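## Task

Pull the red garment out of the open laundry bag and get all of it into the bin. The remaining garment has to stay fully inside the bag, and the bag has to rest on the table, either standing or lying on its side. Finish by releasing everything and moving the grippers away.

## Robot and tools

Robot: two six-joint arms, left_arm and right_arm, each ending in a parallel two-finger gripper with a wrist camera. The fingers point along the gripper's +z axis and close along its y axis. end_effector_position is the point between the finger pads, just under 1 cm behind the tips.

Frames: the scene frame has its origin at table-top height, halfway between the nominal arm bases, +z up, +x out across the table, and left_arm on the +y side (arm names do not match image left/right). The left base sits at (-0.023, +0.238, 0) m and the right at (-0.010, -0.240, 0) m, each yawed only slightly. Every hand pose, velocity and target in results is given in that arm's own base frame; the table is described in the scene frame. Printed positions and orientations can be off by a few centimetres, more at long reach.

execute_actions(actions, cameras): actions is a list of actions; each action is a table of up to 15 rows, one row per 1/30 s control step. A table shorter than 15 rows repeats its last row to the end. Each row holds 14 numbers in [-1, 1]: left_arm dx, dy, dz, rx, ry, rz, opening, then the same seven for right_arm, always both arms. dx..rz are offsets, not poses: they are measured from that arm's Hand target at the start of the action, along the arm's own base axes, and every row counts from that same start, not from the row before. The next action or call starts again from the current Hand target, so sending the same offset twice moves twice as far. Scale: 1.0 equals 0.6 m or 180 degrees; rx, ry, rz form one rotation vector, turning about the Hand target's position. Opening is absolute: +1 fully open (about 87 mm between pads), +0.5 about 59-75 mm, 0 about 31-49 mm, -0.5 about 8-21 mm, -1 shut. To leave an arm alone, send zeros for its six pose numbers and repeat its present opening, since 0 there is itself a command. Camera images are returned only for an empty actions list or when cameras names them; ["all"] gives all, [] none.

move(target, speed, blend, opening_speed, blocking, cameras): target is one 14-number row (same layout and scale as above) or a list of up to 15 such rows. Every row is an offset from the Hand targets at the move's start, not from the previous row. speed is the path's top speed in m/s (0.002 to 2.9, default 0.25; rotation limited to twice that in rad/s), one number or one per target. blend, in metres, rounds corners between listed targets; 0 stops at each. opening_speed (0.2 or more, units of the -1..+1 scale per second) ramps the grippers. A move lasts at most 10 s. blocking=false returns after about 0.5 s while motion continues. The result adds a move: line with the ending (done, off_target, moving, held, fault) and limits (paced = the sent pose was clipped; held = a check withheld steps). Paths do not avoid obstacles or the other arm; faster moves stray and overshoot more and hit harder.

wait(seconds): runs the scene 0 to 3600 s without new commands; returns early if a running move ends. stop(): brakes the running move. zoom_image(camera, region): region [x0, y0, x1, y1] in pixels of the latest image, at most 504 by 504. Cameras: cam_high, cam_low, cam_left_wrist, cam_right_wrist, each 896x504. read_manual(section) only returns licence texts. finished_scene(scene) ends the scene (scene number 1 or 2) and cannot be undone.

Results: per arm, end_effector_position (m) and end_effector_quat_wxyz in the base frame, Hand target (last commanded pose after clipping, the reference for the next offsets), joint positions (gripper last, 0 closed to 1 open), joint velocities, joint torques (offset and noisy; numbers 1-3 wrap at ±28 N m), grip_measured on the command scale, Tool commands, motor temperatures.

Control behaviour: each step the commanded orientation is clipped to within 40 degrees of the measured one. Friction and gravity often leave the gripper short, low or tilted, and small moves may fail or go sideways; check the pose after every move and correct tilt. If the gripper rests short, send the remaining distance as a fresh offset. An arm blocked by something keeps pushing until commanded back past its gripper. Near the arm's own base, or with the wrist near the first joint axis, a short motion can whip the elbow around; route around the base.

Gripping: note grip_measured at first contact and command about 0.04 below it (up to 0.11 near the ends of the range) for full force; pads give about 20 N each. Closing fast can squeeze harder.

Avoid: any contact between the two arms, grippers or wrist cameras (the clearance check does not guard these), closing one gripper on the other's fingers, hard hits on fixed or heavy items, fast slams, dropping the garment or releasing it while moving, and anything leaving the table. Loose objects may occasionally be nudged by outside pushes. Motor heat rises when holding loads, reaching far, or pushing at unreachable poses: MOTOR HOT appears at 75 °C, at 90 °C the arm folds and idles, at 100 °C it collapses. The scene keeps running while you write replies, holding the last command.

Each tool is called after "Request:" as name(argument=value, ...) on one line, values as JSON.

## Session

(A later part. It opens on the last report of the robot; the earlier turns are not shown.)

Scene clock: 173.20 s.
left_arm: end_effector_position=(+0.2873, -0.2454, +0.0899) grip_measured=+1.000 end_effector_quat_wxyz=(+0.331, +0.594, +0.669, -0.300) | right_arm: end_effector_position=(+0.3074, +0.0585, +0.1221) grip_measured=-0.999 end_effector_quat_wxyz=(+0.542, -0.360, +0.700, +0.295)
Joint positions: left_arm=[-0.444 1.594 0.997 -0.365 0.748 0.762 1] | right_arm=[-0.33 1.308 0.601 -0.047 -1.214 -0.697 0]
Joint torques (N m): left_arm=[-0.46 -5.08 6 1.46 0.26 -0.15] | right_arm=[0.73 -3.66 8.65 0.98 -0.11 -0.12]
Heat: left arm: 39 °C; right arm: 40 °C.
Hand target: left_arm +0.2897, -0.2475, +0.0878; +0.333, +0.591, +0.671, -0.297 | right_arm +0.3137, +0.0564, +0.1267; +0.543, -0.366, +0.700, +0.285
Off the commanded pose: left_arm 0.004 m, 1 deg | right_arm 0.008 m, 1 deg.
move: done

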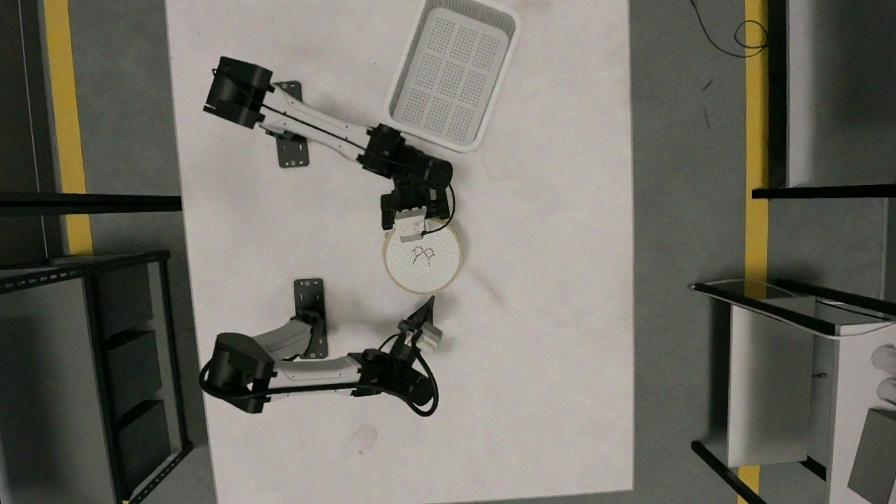

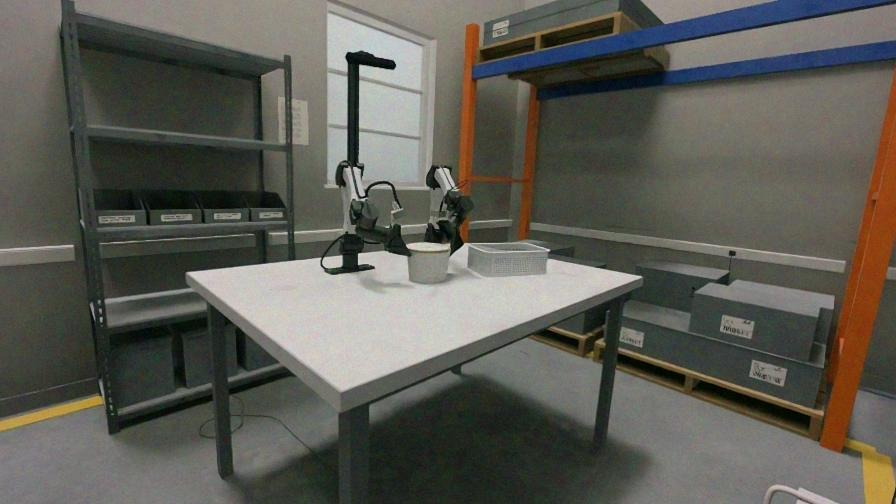

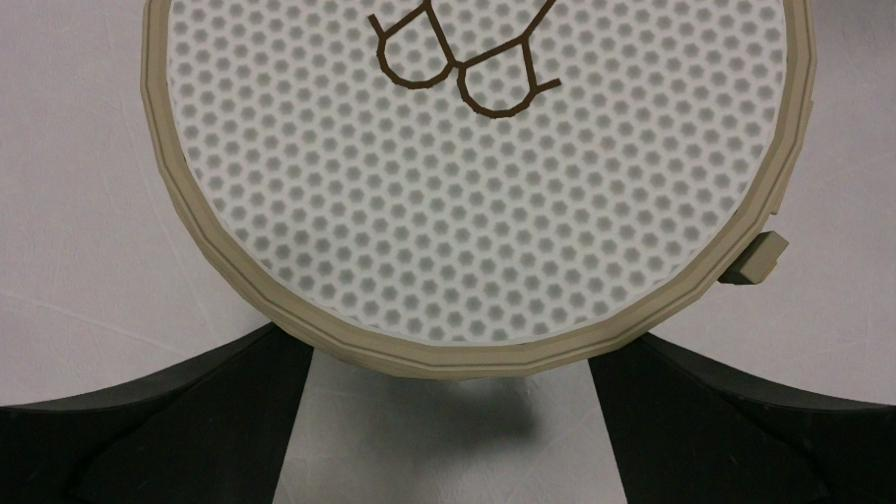

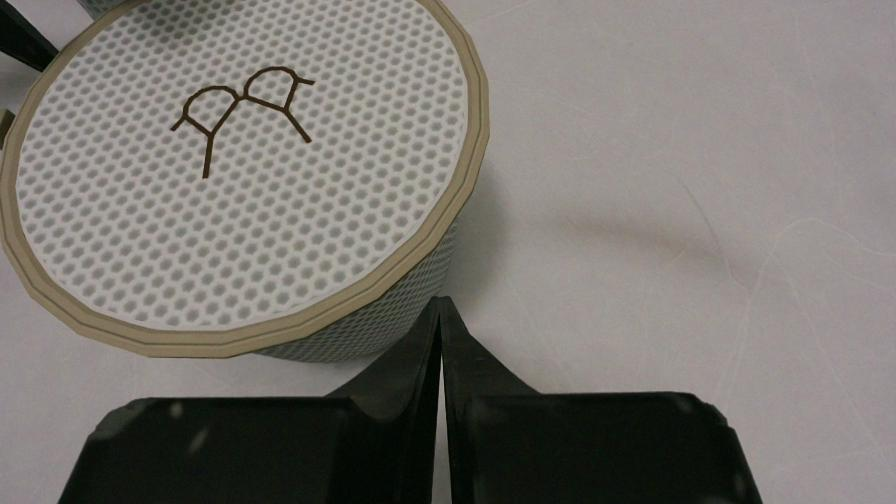

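Request:
move(target=[[0,0,0,0,0,0,1,0.035,0.085,0.0,0,0,0,-1],[0,0,0,0,0,0,1,0.035,0.09,0.1,0,0,0,-1]], speed=0.1, cameras=["cam_right_wrist","cam_left_wrist"])

Scene clock: 181.77 s.
left_arm: end_effector_position=(+0.2893, -0.2431, +0.0882) grip_measured=+1.000 end_effector_quat_wxyz=(+0.330, +0.592, +0.675, -0.292) | right_arm: end_effector_position=(+0.3317, +0.1096, +0.1757) grip_measured=-0.999 end_effector_quat_wxyz=(+0.537, -0.362, +0.703, +0.292)
Joint positions: left_arm=[-0.443 1.594 0.996 -0.365 0.729 0.759 1] | right_arm=[-0.094 1.248 0.733 0.019 -1.012 -0.407 0]
Joint torques (N m): left_arm=[-0.47 -5.09 6.13 1.44 0.45 -0.12] | right_arm=[0.85 -5.24 9.32 1.23 -0.03 -0.01]
Heat: left arm: 38 °C; right arm: 39 °C.
Hand target: left_arm +0.2897, -0.2475, +0.0879; +0.333, +0.591, +0.671, -0.297 | right_arm +0.3347, +0.1103, +0.1865; +0.543, -0.366, +0.700, +0.285
Off the commanded pose: left_arm 0.004 m, 1 deg | right_arm 0.011 m, 1 deg.
move: off_target (right_arm)
Images, in order (width x height): cam_left_wrist 896x504, cam_right_wrist 896x504.

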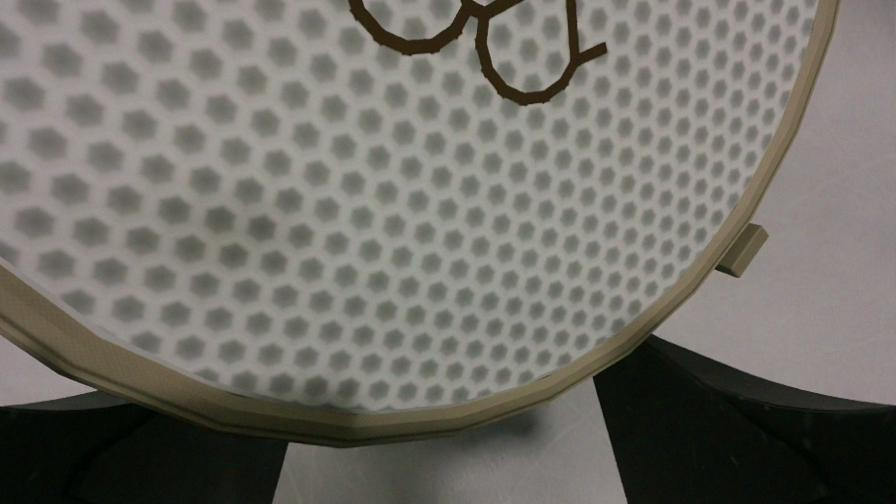

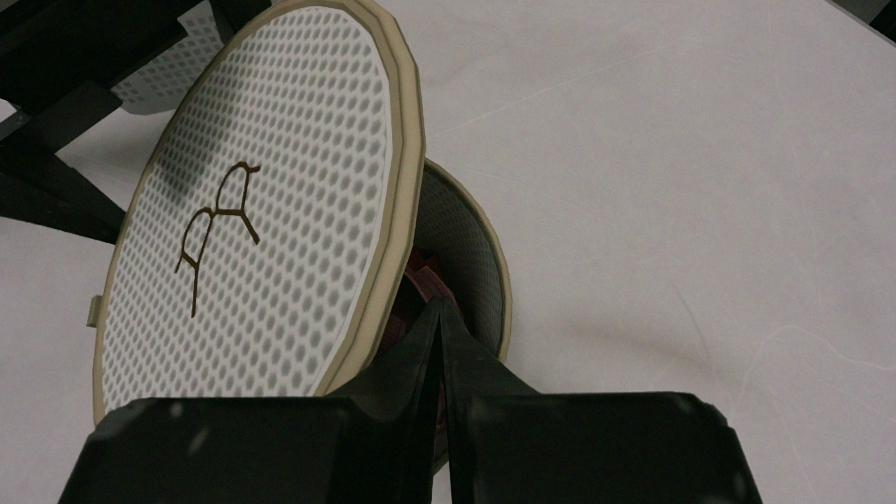

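Request:
move(target=[[0.0,0.17,0.06,0,0,0,1,0,0,0,0,0,0,-1],[-0.05,0.22,0.2,0,0,0,1,-0.016,0.066,-0.055,0,0,0,-1],[-0.05,0.22,0.2,0,0,0,1,0.26,0.066,-0.055,0,0,0,-1]], speed=[0.15,0.2,0.1], cameras=["all"])

Scene clock: 198.63 s.
left_arm: end_effector_position=(+0.2568, -0.1156, +0.2034) grip_measured=+1.000 end_effector_quat_wxyz=(+0.328, +0.589, +0.676, -0.297) | right_arm: end_effector_position=(+0.4864, +0.1509, +0.1505) grip_measured=-0.999 end_effector_quat_wxyz=(+0.542, -0.363, +0.703, +0.284)
Joint positions: left_arm=[-0.009 1.43 1.354 -1.33 0.907 1.344 1] | right_arm=[0.051 1.866 1.207 0.261 -0.867 -0.305 0]
Joint torques (N m): left_arm=[0.46 -3.1 7.95 0.46 0.61 0.14] | right_arm=[-0.1 -8.73 9.13 1.36 -0.2 -0.08]
Heat: left arm: 37 °C; right arm: 38 °C.
Hand target: left_arm +0.2597, -0.1154, +0.2079; +0.334, +0.591, +0.671, -0.297 | right_arm +0.4908, +0.1499, +0.1536; +0.543, -0.366, +0.700, +0.285
Off the commanded pose: left_arm 0.005 m, 1 deg | right_arm 0.005 m, 1 deg.
move: done

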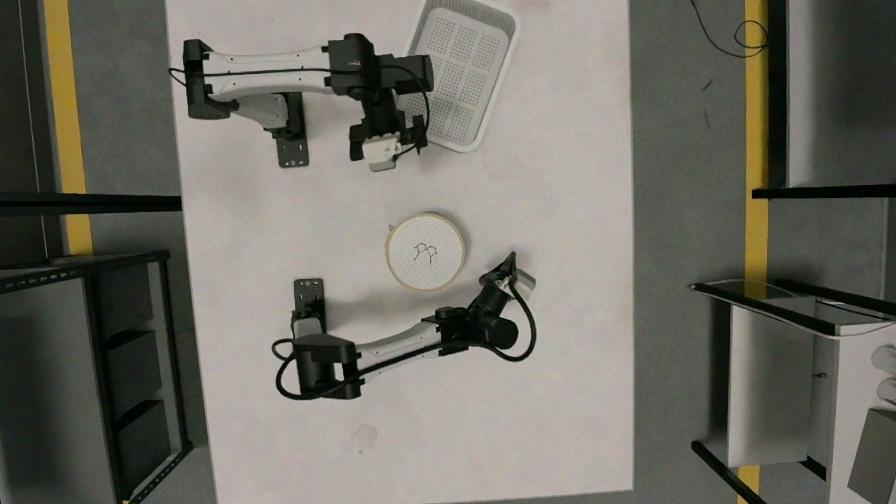

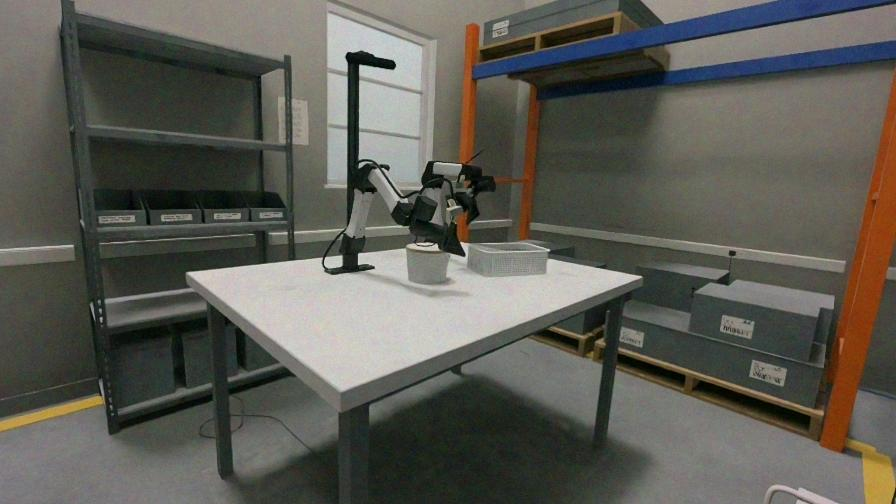

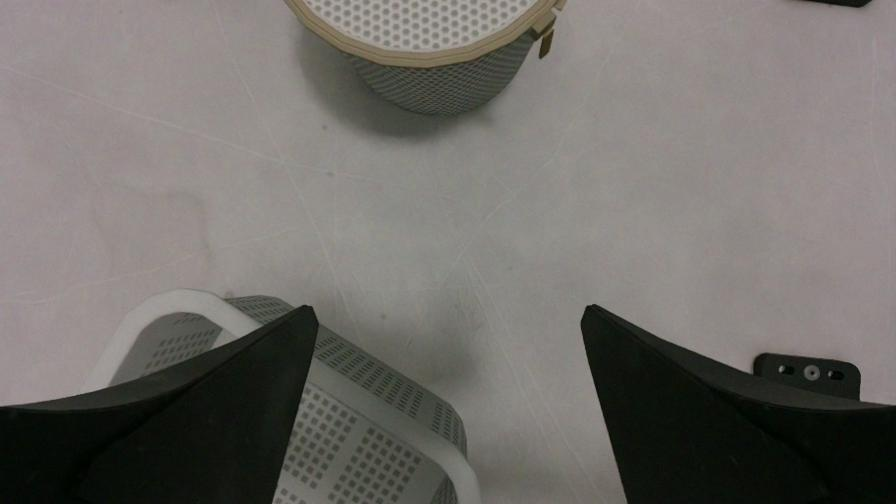

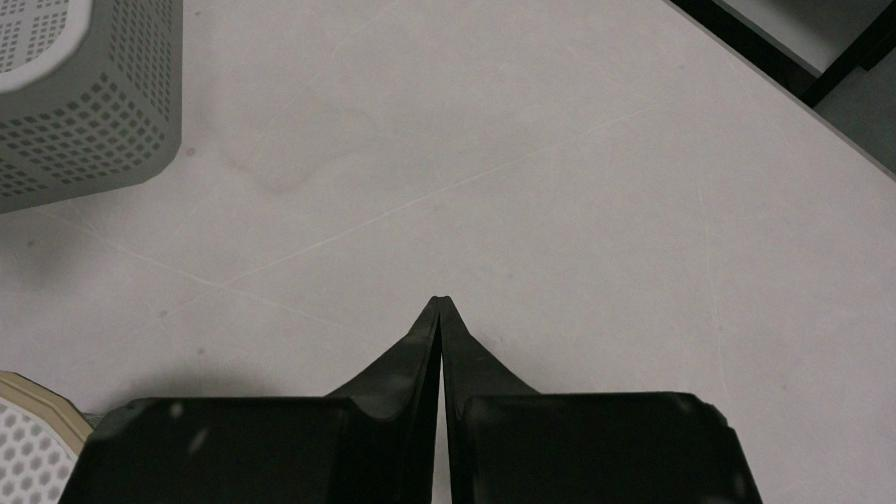

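Request:
move(target=[[-0.183,-0.167,0.03,0.143,0.182,0.432,1,-0.217,-0.283,0.02,0,0,0,-1],[-0.183,-0.35,0,0.143,0.182,0.432,1,-0.217,-0.283,0.02,0,0,0,-1],[-0.183,-0.35,-0.208,0.143,0.182,0.432,1,-0.217,-0.283,0.02,0,0,0,-1],[0.168,-0.35,-0.208,0.143,0.182,0.432,1,-0.217,-0.283,0.02,0,0,0,-1]], speed=[0.3,0.3,0.2,0.1], blend=[0.03,0.01,0,0], cameras=["all"])

Scene clock: 221.30 s.
left_arm: end_effector_position=(+0.3598, -0.3250, +0.0824) grip_measured=+1.000 end_effector_quat_wxyz=(+0.132, -0.003, +0.991, -0.024) | right_arm: end_effector_position=(+0.3568, -0.0176, +0.1597) grip_measured=-0.999 end_effector_quat_wxyz=(+0.537, -0.364, +0.706, +0.285)
Joint positions: left_arm=[-0.729 2.365 2.267 -1.243 -0.139 -0.719 1] | right_arm=[-0.507 1.627 1.138 -0.725 -1.289 -1.19 0]
Joint torques (N m): left_arm=[0.21 -10.3 8.21 0.65 -0.06 0.15] | right_arm=[-0.02 -6.13 8.47 0.5 -0.52 -0.12]
Heat: left arm: 37 °C; right arm: 40 °C.
Hand target: left_arm +0.3604, -0.3256, +0.0831; +0.128, +0.004, +0.991, -0.025 | right_arm +0.3605, -0.0199, +0.1656; +0.543, -0.366, +0.700, +0.285
Off the commanded pose: left_arm 0.001 m, 1 deg | right_arm 0.007 m, 1 deg.
move: done

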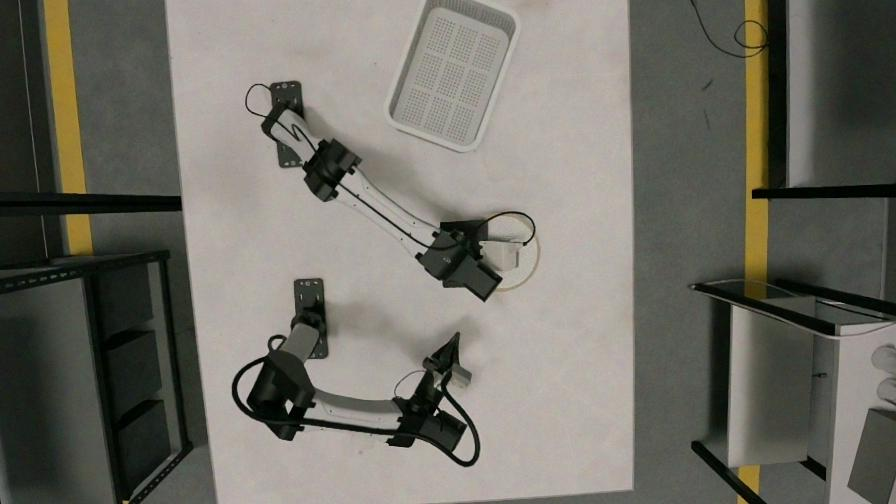

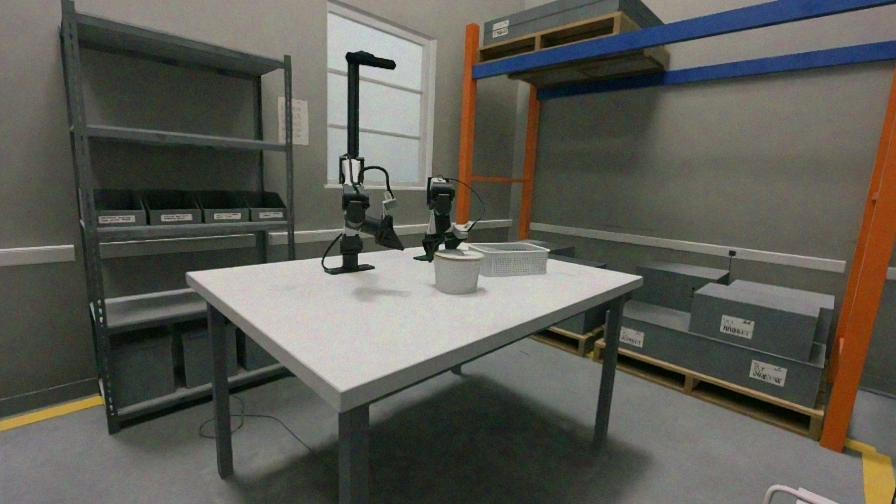

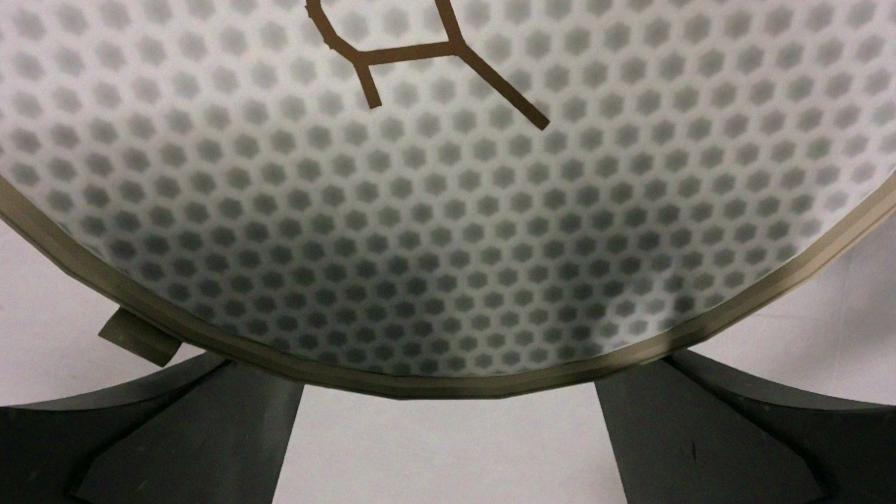

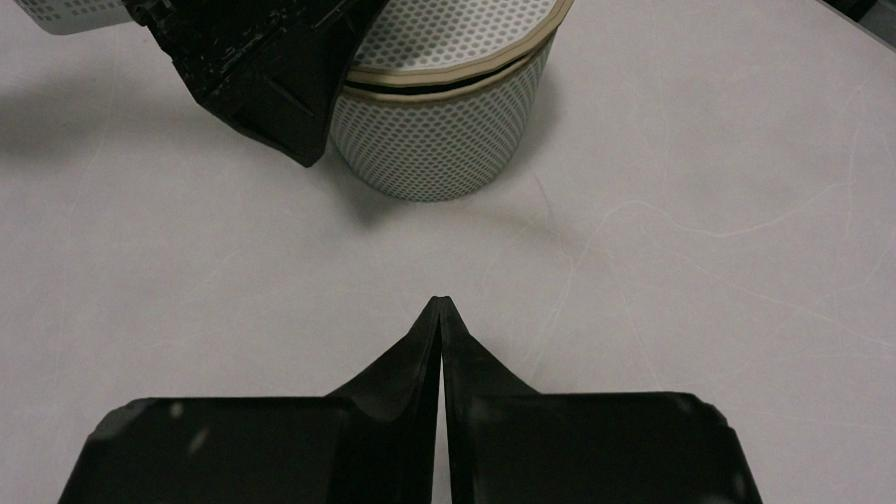

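Request:
move(target=[[0,0,0,0,0,0,1,0.0575,0.1,-0.022,0,0,0,-1],[0,0,0,0,0,0,1,0.125,0.205,-0.022,0,0,0,-1],[0,0,0,0,0,0,1,0.125,0.212,0.07,0,0,0,-1]], speed=0.12, cameras=["cam_right_wrist","cam_high"])

Scene clock: 229.63 s.
left_arm: end_effector_position=(+0.3594, -0.3247, +0.0821) grip_measured=+1.000 end_effector_quat_wxyz=(+0.131, -0.003, +0.991, -0.023) | right_arm: end_effector_position=(+0.4083, +0.0806, +0.1524) grip_measured=-0.999 end_effector_quat_wxyz=(+0.533, -0.379, +0.694, +0.300)
Joint positions: left_arm=[-0.729 2.365 2.267 -1.245 -0.139 -0.719 1] | right_arm=[-0.168 1.63 0.989 0.042 -1.11 -0.536 0]
Joint torques (N m): left_arm=[0.2 -10.28 8.23 0.66 -0.06 0.14] | right_arm=[-0.02 -7.94 6.67 1.16 -0.25 -0.1]
Heat: left arm: 39 °C; right arm: 40 °C.
Hand target: left_arm +0.3603, -0.3255, +0.0830; +0.128, +0.004, +0.991, -0.025 | right_arm +0.4070, +0.0796, +0.1523; +0.533, -0.380, +0.694, +0.301 (not the last commanded pose)
Off the commanded pose: left_arm 0.002 m, 1 deg | right_arm 0.067 m, 3 deg.
move: held (right_arm; a check stopped the path); path passed 1 of 3 targets; limits=held
pose unreachable (right arm): on one or more control steps of this call, first in action 0 (counted from 0), this arm could not follow its commanded pose, so it was not sent that pose on those steps. It may still have moved: this result reports where it is.
cause: moving toward the commanded pose would bring a part of the arm too close to another arm (this arm's wrist camera and the left arm's wrist (the part past joint 4), 30 mm apart when this arm was first held).
Images, in order (width x height): cam_high 896x504, cam_right_wrist 896x504.

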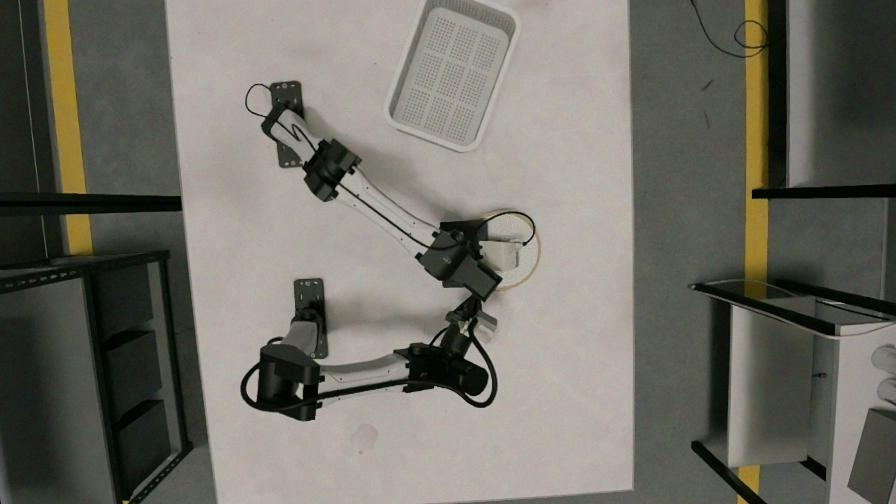

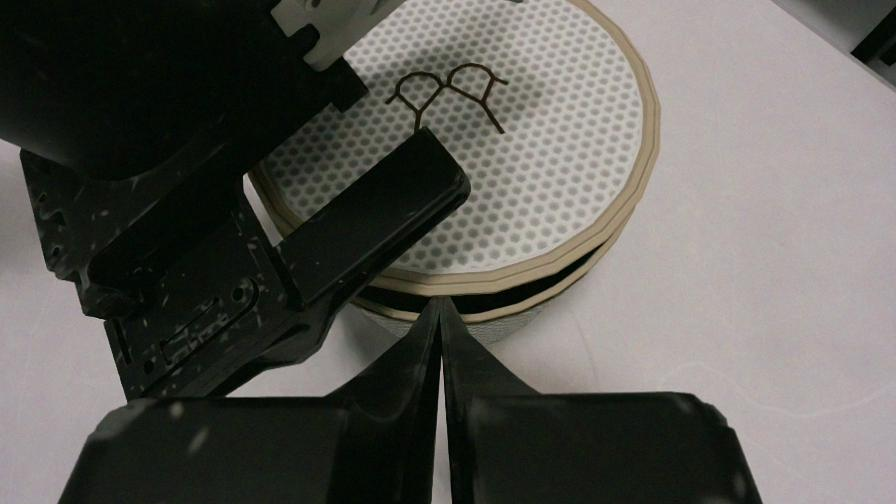

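Request:
move(target=[[-0.2,0.03,0.02,0,0,0,1,-0.02,-0.04,0,0,0,0,-1],[-0.25,0.25,0.25,0,0,0,1,-0.02,-0.04,0,0,0,0,-1]], speed=0.25, cameras=["cam_right_wrist","cam_high"])

Scene clock: 234.93 s.
left_arm: end_effector_position=(+0.2111, -0.1762, +0.2268) grip_measured=+1.000 end_effector_quat_wxyz=(+0.127, -0.001, +0.992, -0.019) | right_arm: end_effector_position=(+0.3963, +0.0555, +0.1429) grip_measured=-0.999 end_effector_quat_wxyz=(+0.526, -0.374, +0.702, +0.302)
Joint positions: left_arm=[-0.685 1.573 1.748 -1.524 -0.131 -0.673 1] | right_arm=[-0.248 1.63 0.989 -0.085 -1.163 -0.652 0]
Joint torques (N m): left_arm=[0.47 -5.05 7.62 0.65 -0.04 0.14] | right_arm=[0.01 -9.11 7.2 1.02 -0.38 -0.12]
Heat: left arm: 40 °C; right arm: 40 °C.
Hand target: left_arm +0.2104, -0.1754, +0.2330; +0.128, +0.004, +0.991, -0.025 | right_arm +0.3950, +0.0556, +0.1523; +0.533, -0.380, +0.694, +0.301
Off the commanded pose: left_arm 0.006 m, 1 deg | right_arm 0.009 m, 1 deg.
move: done
Images, in order (width x height): cam_high 896x504, cam_right_wrist 896x504.

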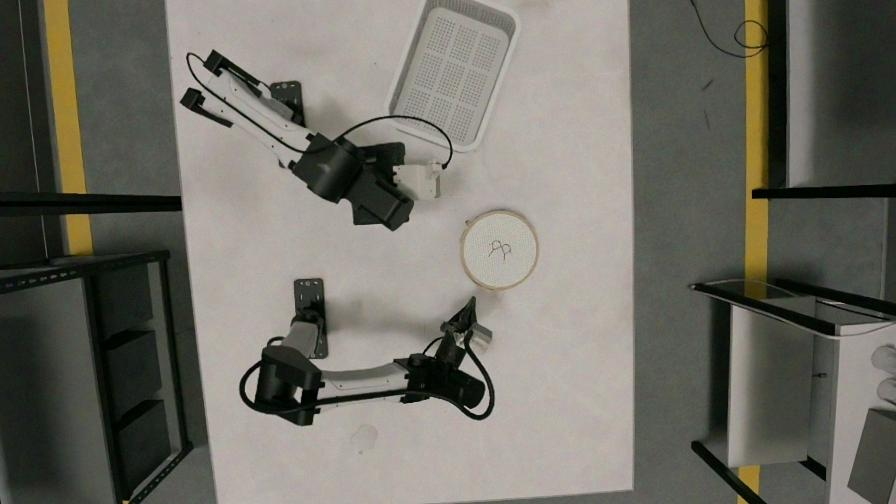

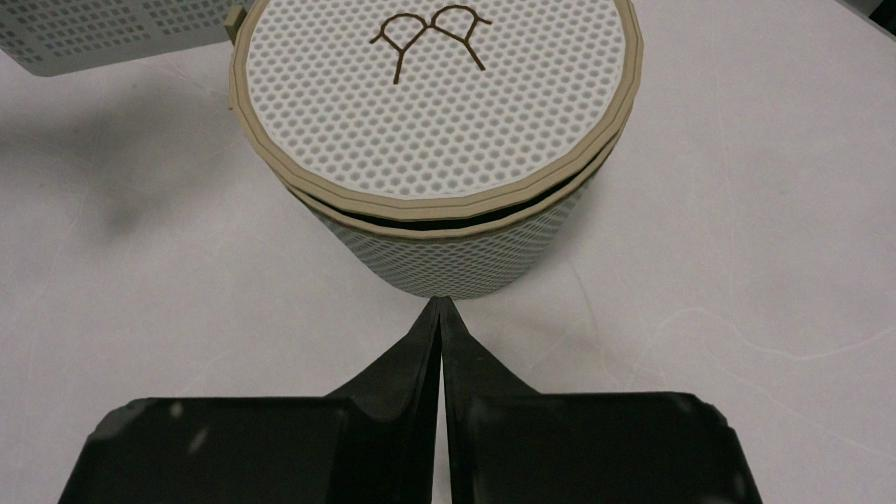

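Request:
move(target=[[0.366,-0.0,-0.04,-0.143,-0.182,-0.432,1,0,0,0,0,0,0,-1],[0.396,-0.09,-0.238,-0.143,-0.182,-0.432,1,0,0,0,0,0,0,-1],[0.4026,-0.166,-0.243,-0.143,-0.182,-0.432,1,0,0,0,0,0,0,-1]], speed=[0.3,0.2,0.08], cameras=["cam_right_wrist","cam_left_wrist","cam_high"])

Scene clock: 248.53 s.
left_arm: end_effector_position=(+0.4434, -0.2709, +0.0830) grip_measured=+1.000 end_effector_quat_wxyz=(+0.322, +0.592, +0.673, -0.304) | right_arm: end_effector_position=(+0.3963, +0.0555, +0.1429) grip_measured=-0.999 end_effector_quat_wxyz=(+0.526, -0.374, +0.702, +0.302)
Joint positions: left_arm=[-0.347 2.205 1.81 -0.667 0.801 0.876 1] | right_arm=[-0.248 1.63 0.989 -0.085 -1.163 -0.652 0]
Joint torques (N m): left_arm=[-0.31 -9.68 8.7 1.27 0.31 -0.14] | right_arm=[-0.01 -9.13 7.2 1.03 -0.38 -0.12]
Heat: left arm: 40 °C; right arm: 40 °C.
Hand target: left_arm +0.4520, -0.2751, +0.0871; +0.333, +0.591, +0.672, -0.297 | right_arm +0.3950, +0.0556, +0.1523; +0.533, -0.380, +0.694, +0.301
Off the commanded pose: left_arm 0.010 m, 1 deg | right_arm 0.009 m, 1 deg.
move: done
Images, in order (width x height): cam_high 896x504, cam_left_wrist 896x504, cam_right_wrist 896x504.

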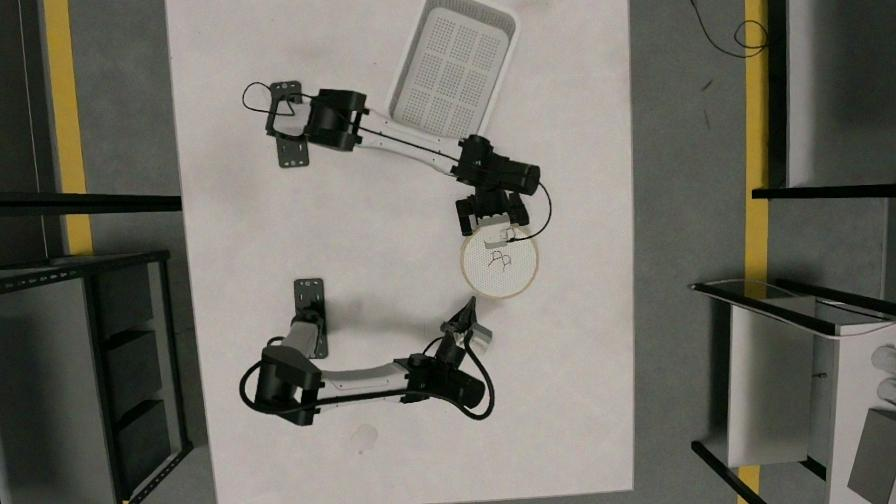

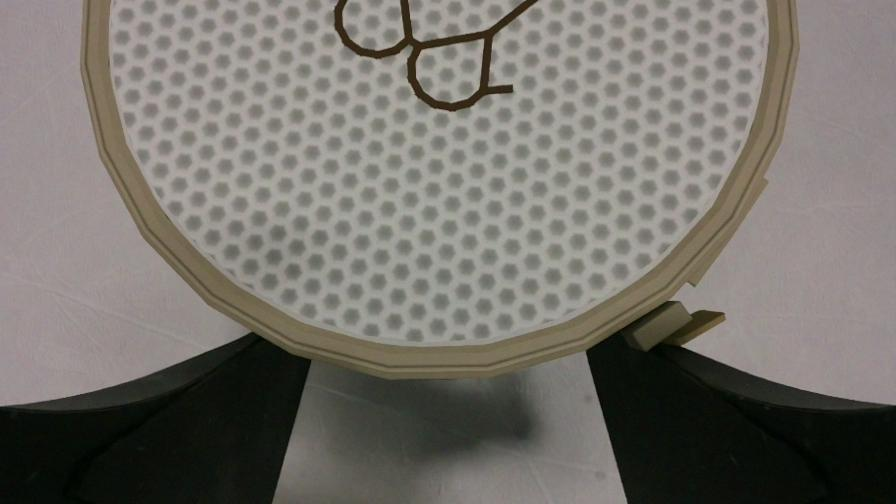

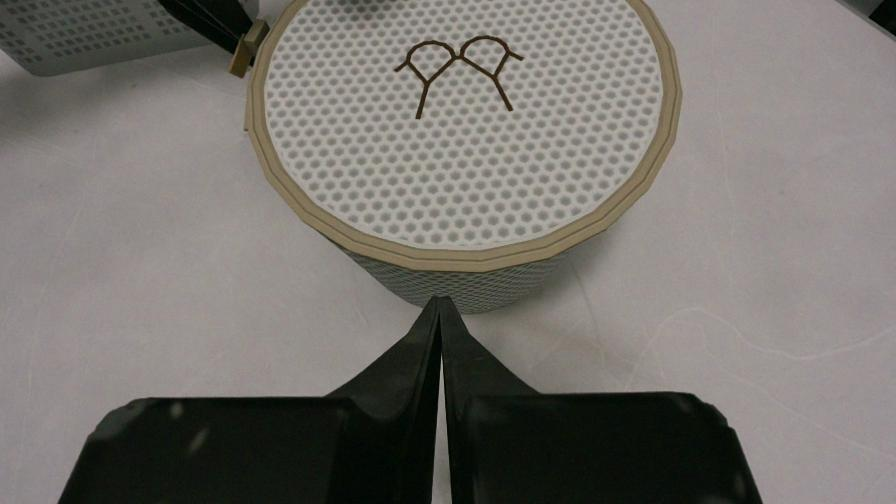

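Request:
move(target=[[0,0,0,0,0,0,1,0.025,-0.058,-0.03,0,0,0,-1],[0,0,0,0,0,0,1,0.078,0.027,-0.03,0,0,0,-1],[0,0,0,0,0,0,1,0.083,0.04,0.075,0,0,0,-1]], speed=0.12, cameras=["cam_right_wrist","cam_left_wrist"])

Scene clock: 257.37 s.
left_arm: end_effector_position=(+0.4447, -0.2700, +0.0825) grip_measured=+1.000 end_effector_quat_wxyz=(+0.323, +0.592, +0.675, -0.300) | right_arm: end_effector_position=(+0.4413, +0.0785, +0.1812) grip_measured=-0.999 end_effector_quat_wxyz=(+0.524, -0.374, +0.699, +0.313)
Joint positions: left_arm=[-0.347 2.205 1.81 -0.664 0.792 0.873 1] | right_arm=[-0.161 1.73 1.229 -0.118 -1.114 -0.522 0]
Joint torques (N m): left_arm=[-0.31 -9.69 8.73 1.26 0.4 -0.13] | right_arm=[0.85 -10.54 9.44 1.14 -0.08 0]
Heat: left arm: 42 °C; right arm: 41 °C.
Hand target: left_arm +0.4520, -0.2751, +0.0871; +0.333, +0.591, +0.672, -0.297 | right_arm +0.4448, +0.0797, +0.1972; +0.532, -0.380, +0.694, +0.301
Off the commanded pose: left_arm 0.010 m, 1 deg | right_arm 0.017 m, 2 deg.
move: off_target (right_arm)
Images, in order (width x height): cam_left_wrist 896x504, cam_right_wrist 896x504.

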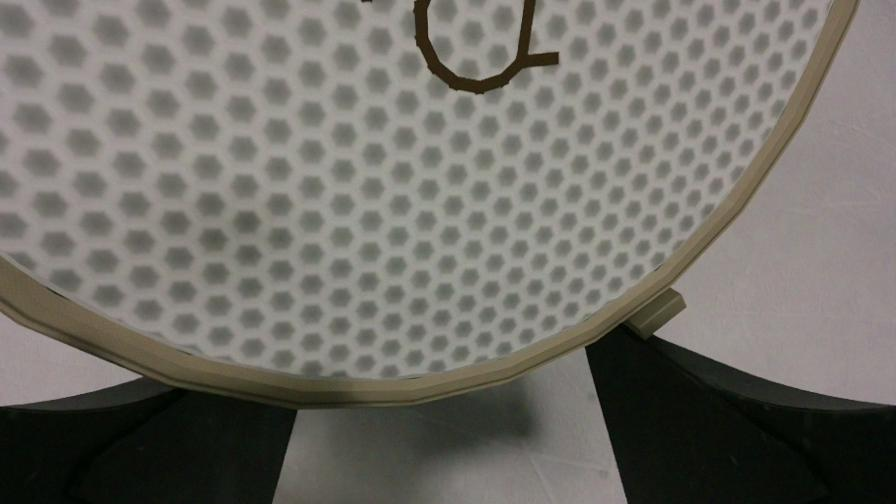

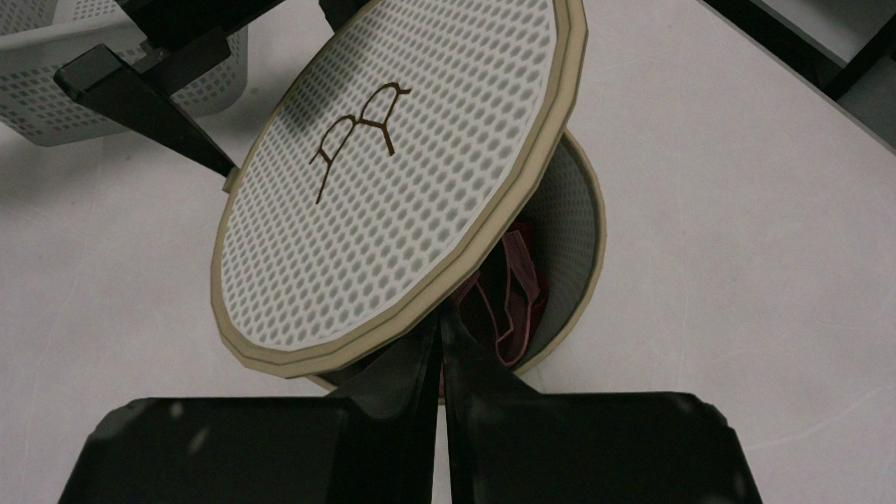

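Request:
move(target=[[0,0,0,0,0,0,1,-0.008,0.067,0.05,0,0,0,-1],[0,0,0,0,0,0,1,-0.05,0.133,0.15,0,0,0,-1],[0,0.0,0,0,0,0,1,-0.083,0.19,0.185,0,0,0,-1],[0,0.15,0.03,0,0,0,1,-0.083,0.19,0.185,0,0,0,-1],[-0.03,0.3,0.3,0,0,0,1,-0.083,0.19,0.185,0,0,0,-1],[-0.03,0.3,0.3,0,0,0,1,-0.142,0.275,0.165,0,0,0,-1],[-0.03,0.3,0.3,0,0,0,1,-0.208,0.358,0.115,0,0,0,-1]], speed=0.16, blend=[0.01,0.02,0,0.02,0.01,0.02,0], cameras=["all"])

Scene clock: 272.03 s.
left_arm: end_effector_position=(+0.4384, -0.0953, +0.2500) grip_measured=+1.000 end_effector_quat_wxyz=(+0.369, +0.561, +0.689, -0.272) | right_arm: end_effector_position=(+0.3220, +0.2953, +0.2607) grip_measured=-0.999 end_effector_quat_wxyz=(+0.523, -0.386, +0.697, +0.302)
Joint positions: left_arm=[0.047 2.161 2.435 -1.565 0.923 1.275 1] | right_arm=[0.584 1.367 1.12 -0.054 -0.428 -0.11 0]
Joint torques (N m): left_arm=[0.21 -11.3 6.95 0.62 0.6 0.07] | right_arm=[0.77 -7.82 6.34 1.85 0.17 0.06]
Motor temperatures (°C): left_arm=[21 45 34 29 18 20 19] | right_arm=[19 44 41 27 21 22 20]
Heat: left arm: 45 °C; right arm: 44 °C.
Hand target: left_arm +0.4339, -0.0952, +0.2671; +0.333, +0.591, +0.671, -0.297 | right_arm +0.3199, +0.2944, +0.2664; +0.533, -0.380, +0.694, +0.301
Off the commanded pose: left_arm 0.018 m, 6 deg | right_arm 0.006 m, 1 deg.
joint sent to its limit (left arm) — joint 4 (wrist pitch), lower limit. The joint targets are off in orientation, not in position.
move: off_target (left_arm)

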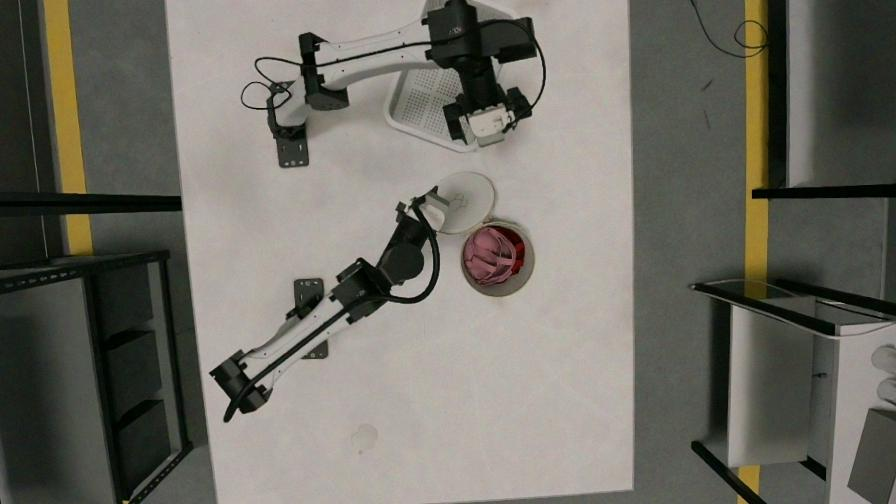

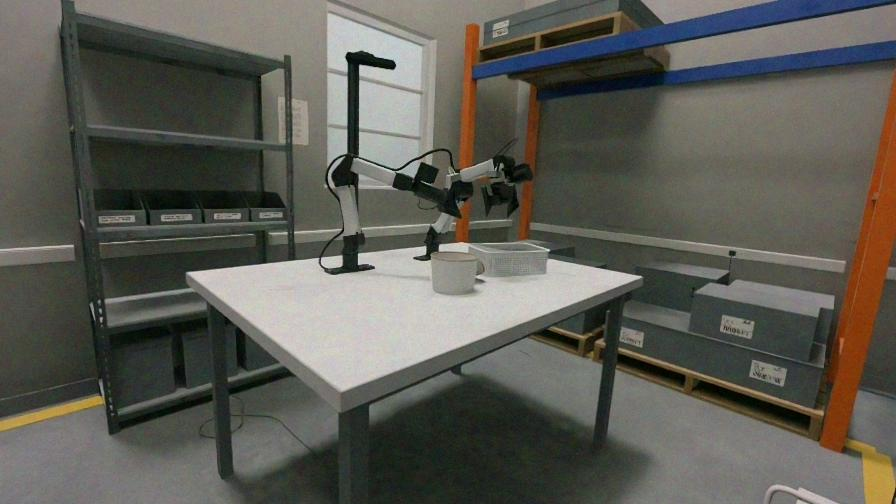

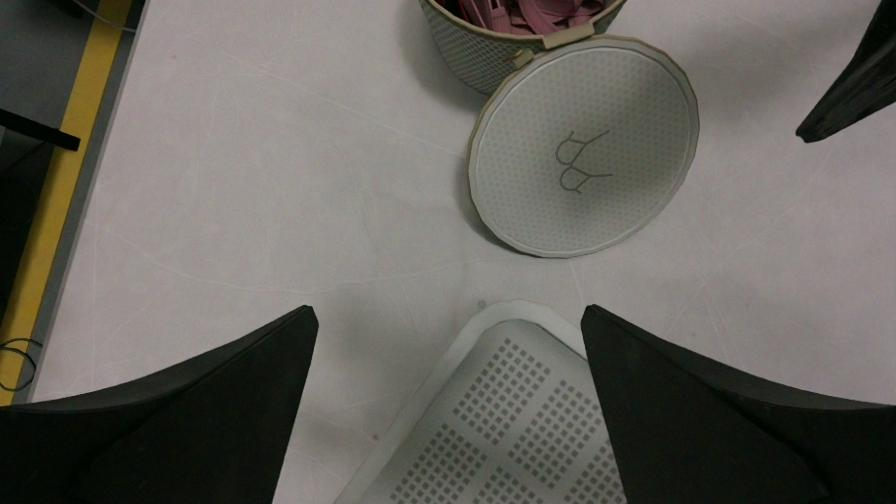

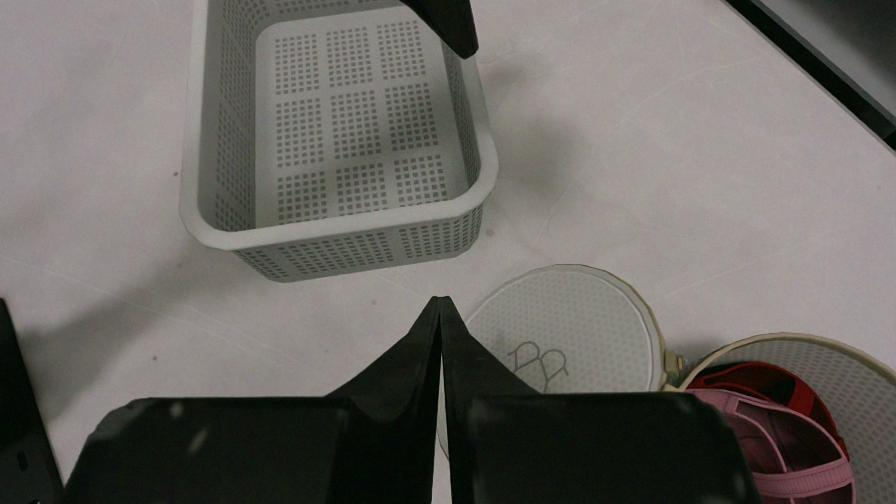

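Request:
move(target=[[0,0,0,0,0,0,1,0.0,-0.08,0.13,0,0,0,-1],[0,0,0,0,0,0,1,0.1,-0.27,0.12,-0.061,0.215,-0.252,0.3]], speed=0.3, blend=[0.03,0], cameras=["cam_right_wrist"])

Request:
zoom_image(camera="cam_high", region=[450, 210, 550, 310])

Scene clock: 278.47 s.
left_arm: end_effector_position=(+0.4384, -0.0953, +0.2500) grip_measured=+1.000 end_effector_quat_wxyz=(+0.369, +0.561, +0.689, -0.272) | right_arm: end_effector_position=(+0.3786, +0.1358, +0.3392) grip_measured=+0.300 end_effector_quat_wxyz=(+0.318, -0.027, +0.939, +0.125)
Joint positions: left_arm=[0.047 2.161 2.435 -1.565 0.923 1.275 1] | right_arm=[0.285 1.939 2.59 -1.527 -0.076 0.255 0.65]
Joint torques (N m): left_arm=[0.24 -11.3 6.94 0.61 0.59 0.06] | right_arm=[0.03 -7.45 6.67 1.14 0.22 0.07]
Heat: left arm: 45 °C; right arm: 43 °C.
Hand target: left_arm +0.4339, -0.0952, +0.2671; +0.333, +0.591, +0.671, -0.297 | right_arm +0.3800, +0.1325, +0.3383; +0.315, -0.018, +0.941, +0.118
Off the commanded pose: left_arm 0.018 m, 6 deg | right_arm 0.004 m, 1 deg.
joint sent to its limit (left arm) — joint 4 (wrist pitch), lower limit. The joint targets are off in orientation, not in position.
move: done

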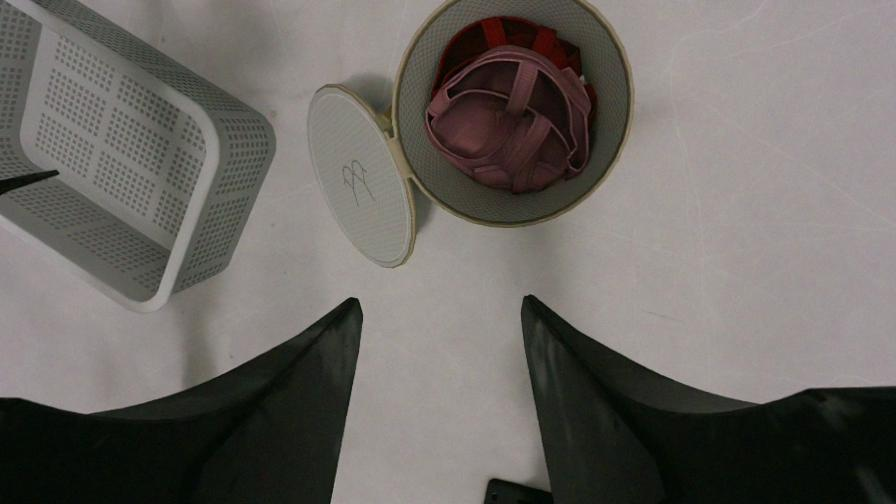

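This scene's latest camera images include none from cam_high. They are from: cam_right_wrist. cam_high's image comes with the result of a call that names it in "cameras".

Request:
zoom_image(camera="cam_right_wrist", region=[380, 0, 660, 240])

Scaled by 1.800 from the camera's image (finer frame: 1280x720).

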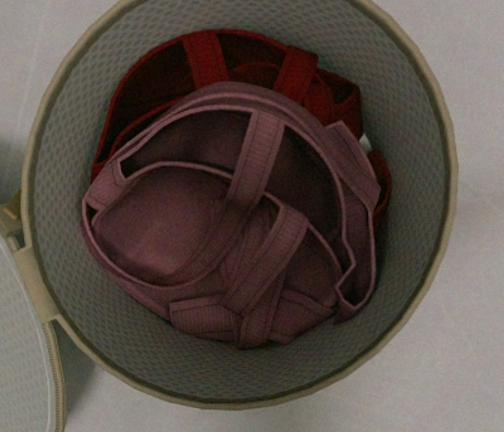

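Request:
move(target=[[0,0,0,0,0,0,1,0.15,0.055,-0.197,0,0,0,0],[0,0,0,0,0,0,1,0.23,0.076,-0.39,0,0,0,0]], speed=[0.3,0.15], blend=[0.03,0], cameras=["cam_right_wrist","cam_left_wrist","cam_high"])

Scene clock: 294.53 s.
left_arm: end_effector_position=(+0.4384, -0.0953, +0.2500) grip_measured=+1.000 end_effector_quat_wxyz=(+0.369, +0.561, +0.689, -0.272) | right_arm: end_effector_position=(+0.5139, +0.1777, +0.1088) grip_measured=+0.000 end_effector_quat_wxyz=(+0.311, -0.024, +0.942, +0.122)
Joint positions: left_arm=[0.047 2.161 2.435 -1.565 0.923 1.275 1] | right_arm=[0.291 2.159 1.897 -0.63 -0.068 0.265 0.5]
Joint torques (N m): left_arm=[0.24 -11.29 6.97 0.61 0.59 0.06] | right_arm=[0.4 -11.78 6.76 1.46 0.21 0.07]
Heat: left arm: 46 °C; right arm: 42 °C.
Hand target: left_arm +0.4339, -0.0952, +0.2671; +0.333, +0.591, +0.671, -0.297 | right_arm +0.5180, +0.1779, +0.1043; +0.315, -0.018, +0.941, +0.118
Off the commanded pose: left_arm 0.018 m, 6 deg | right_arm 0.006 m, 1 deg.
joint sent to its limit (left arm) — joint 4 (wrist pitch), lower limit. The joint targets are off in orientation, not in position.
move: done
Images, in order (width x height): cam_high 896x504, cam_left_wrist 896x504, cam_right_wrist 896x504.

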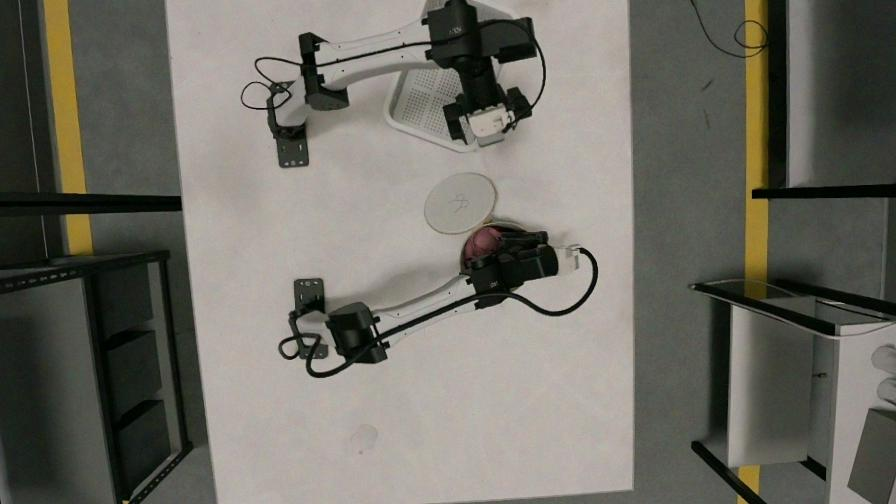

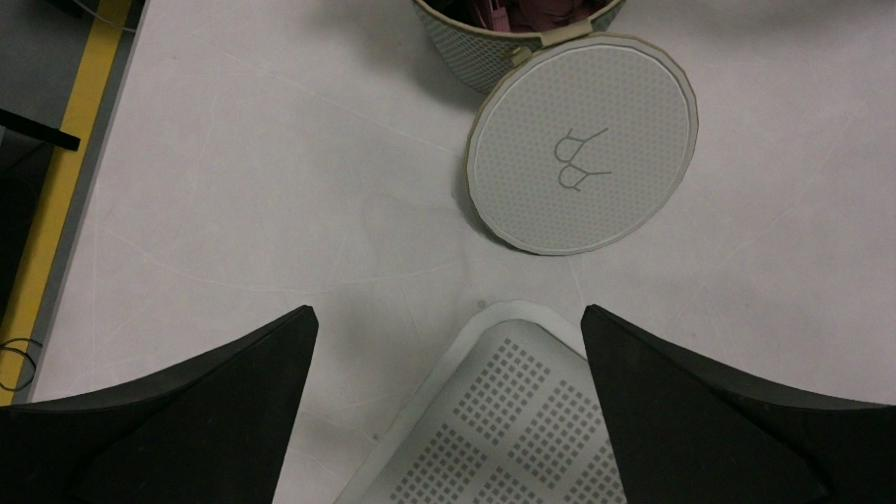

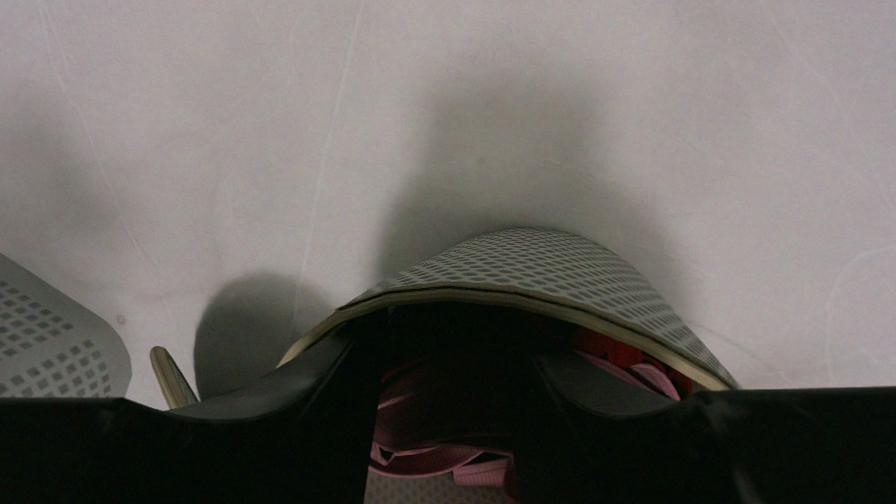

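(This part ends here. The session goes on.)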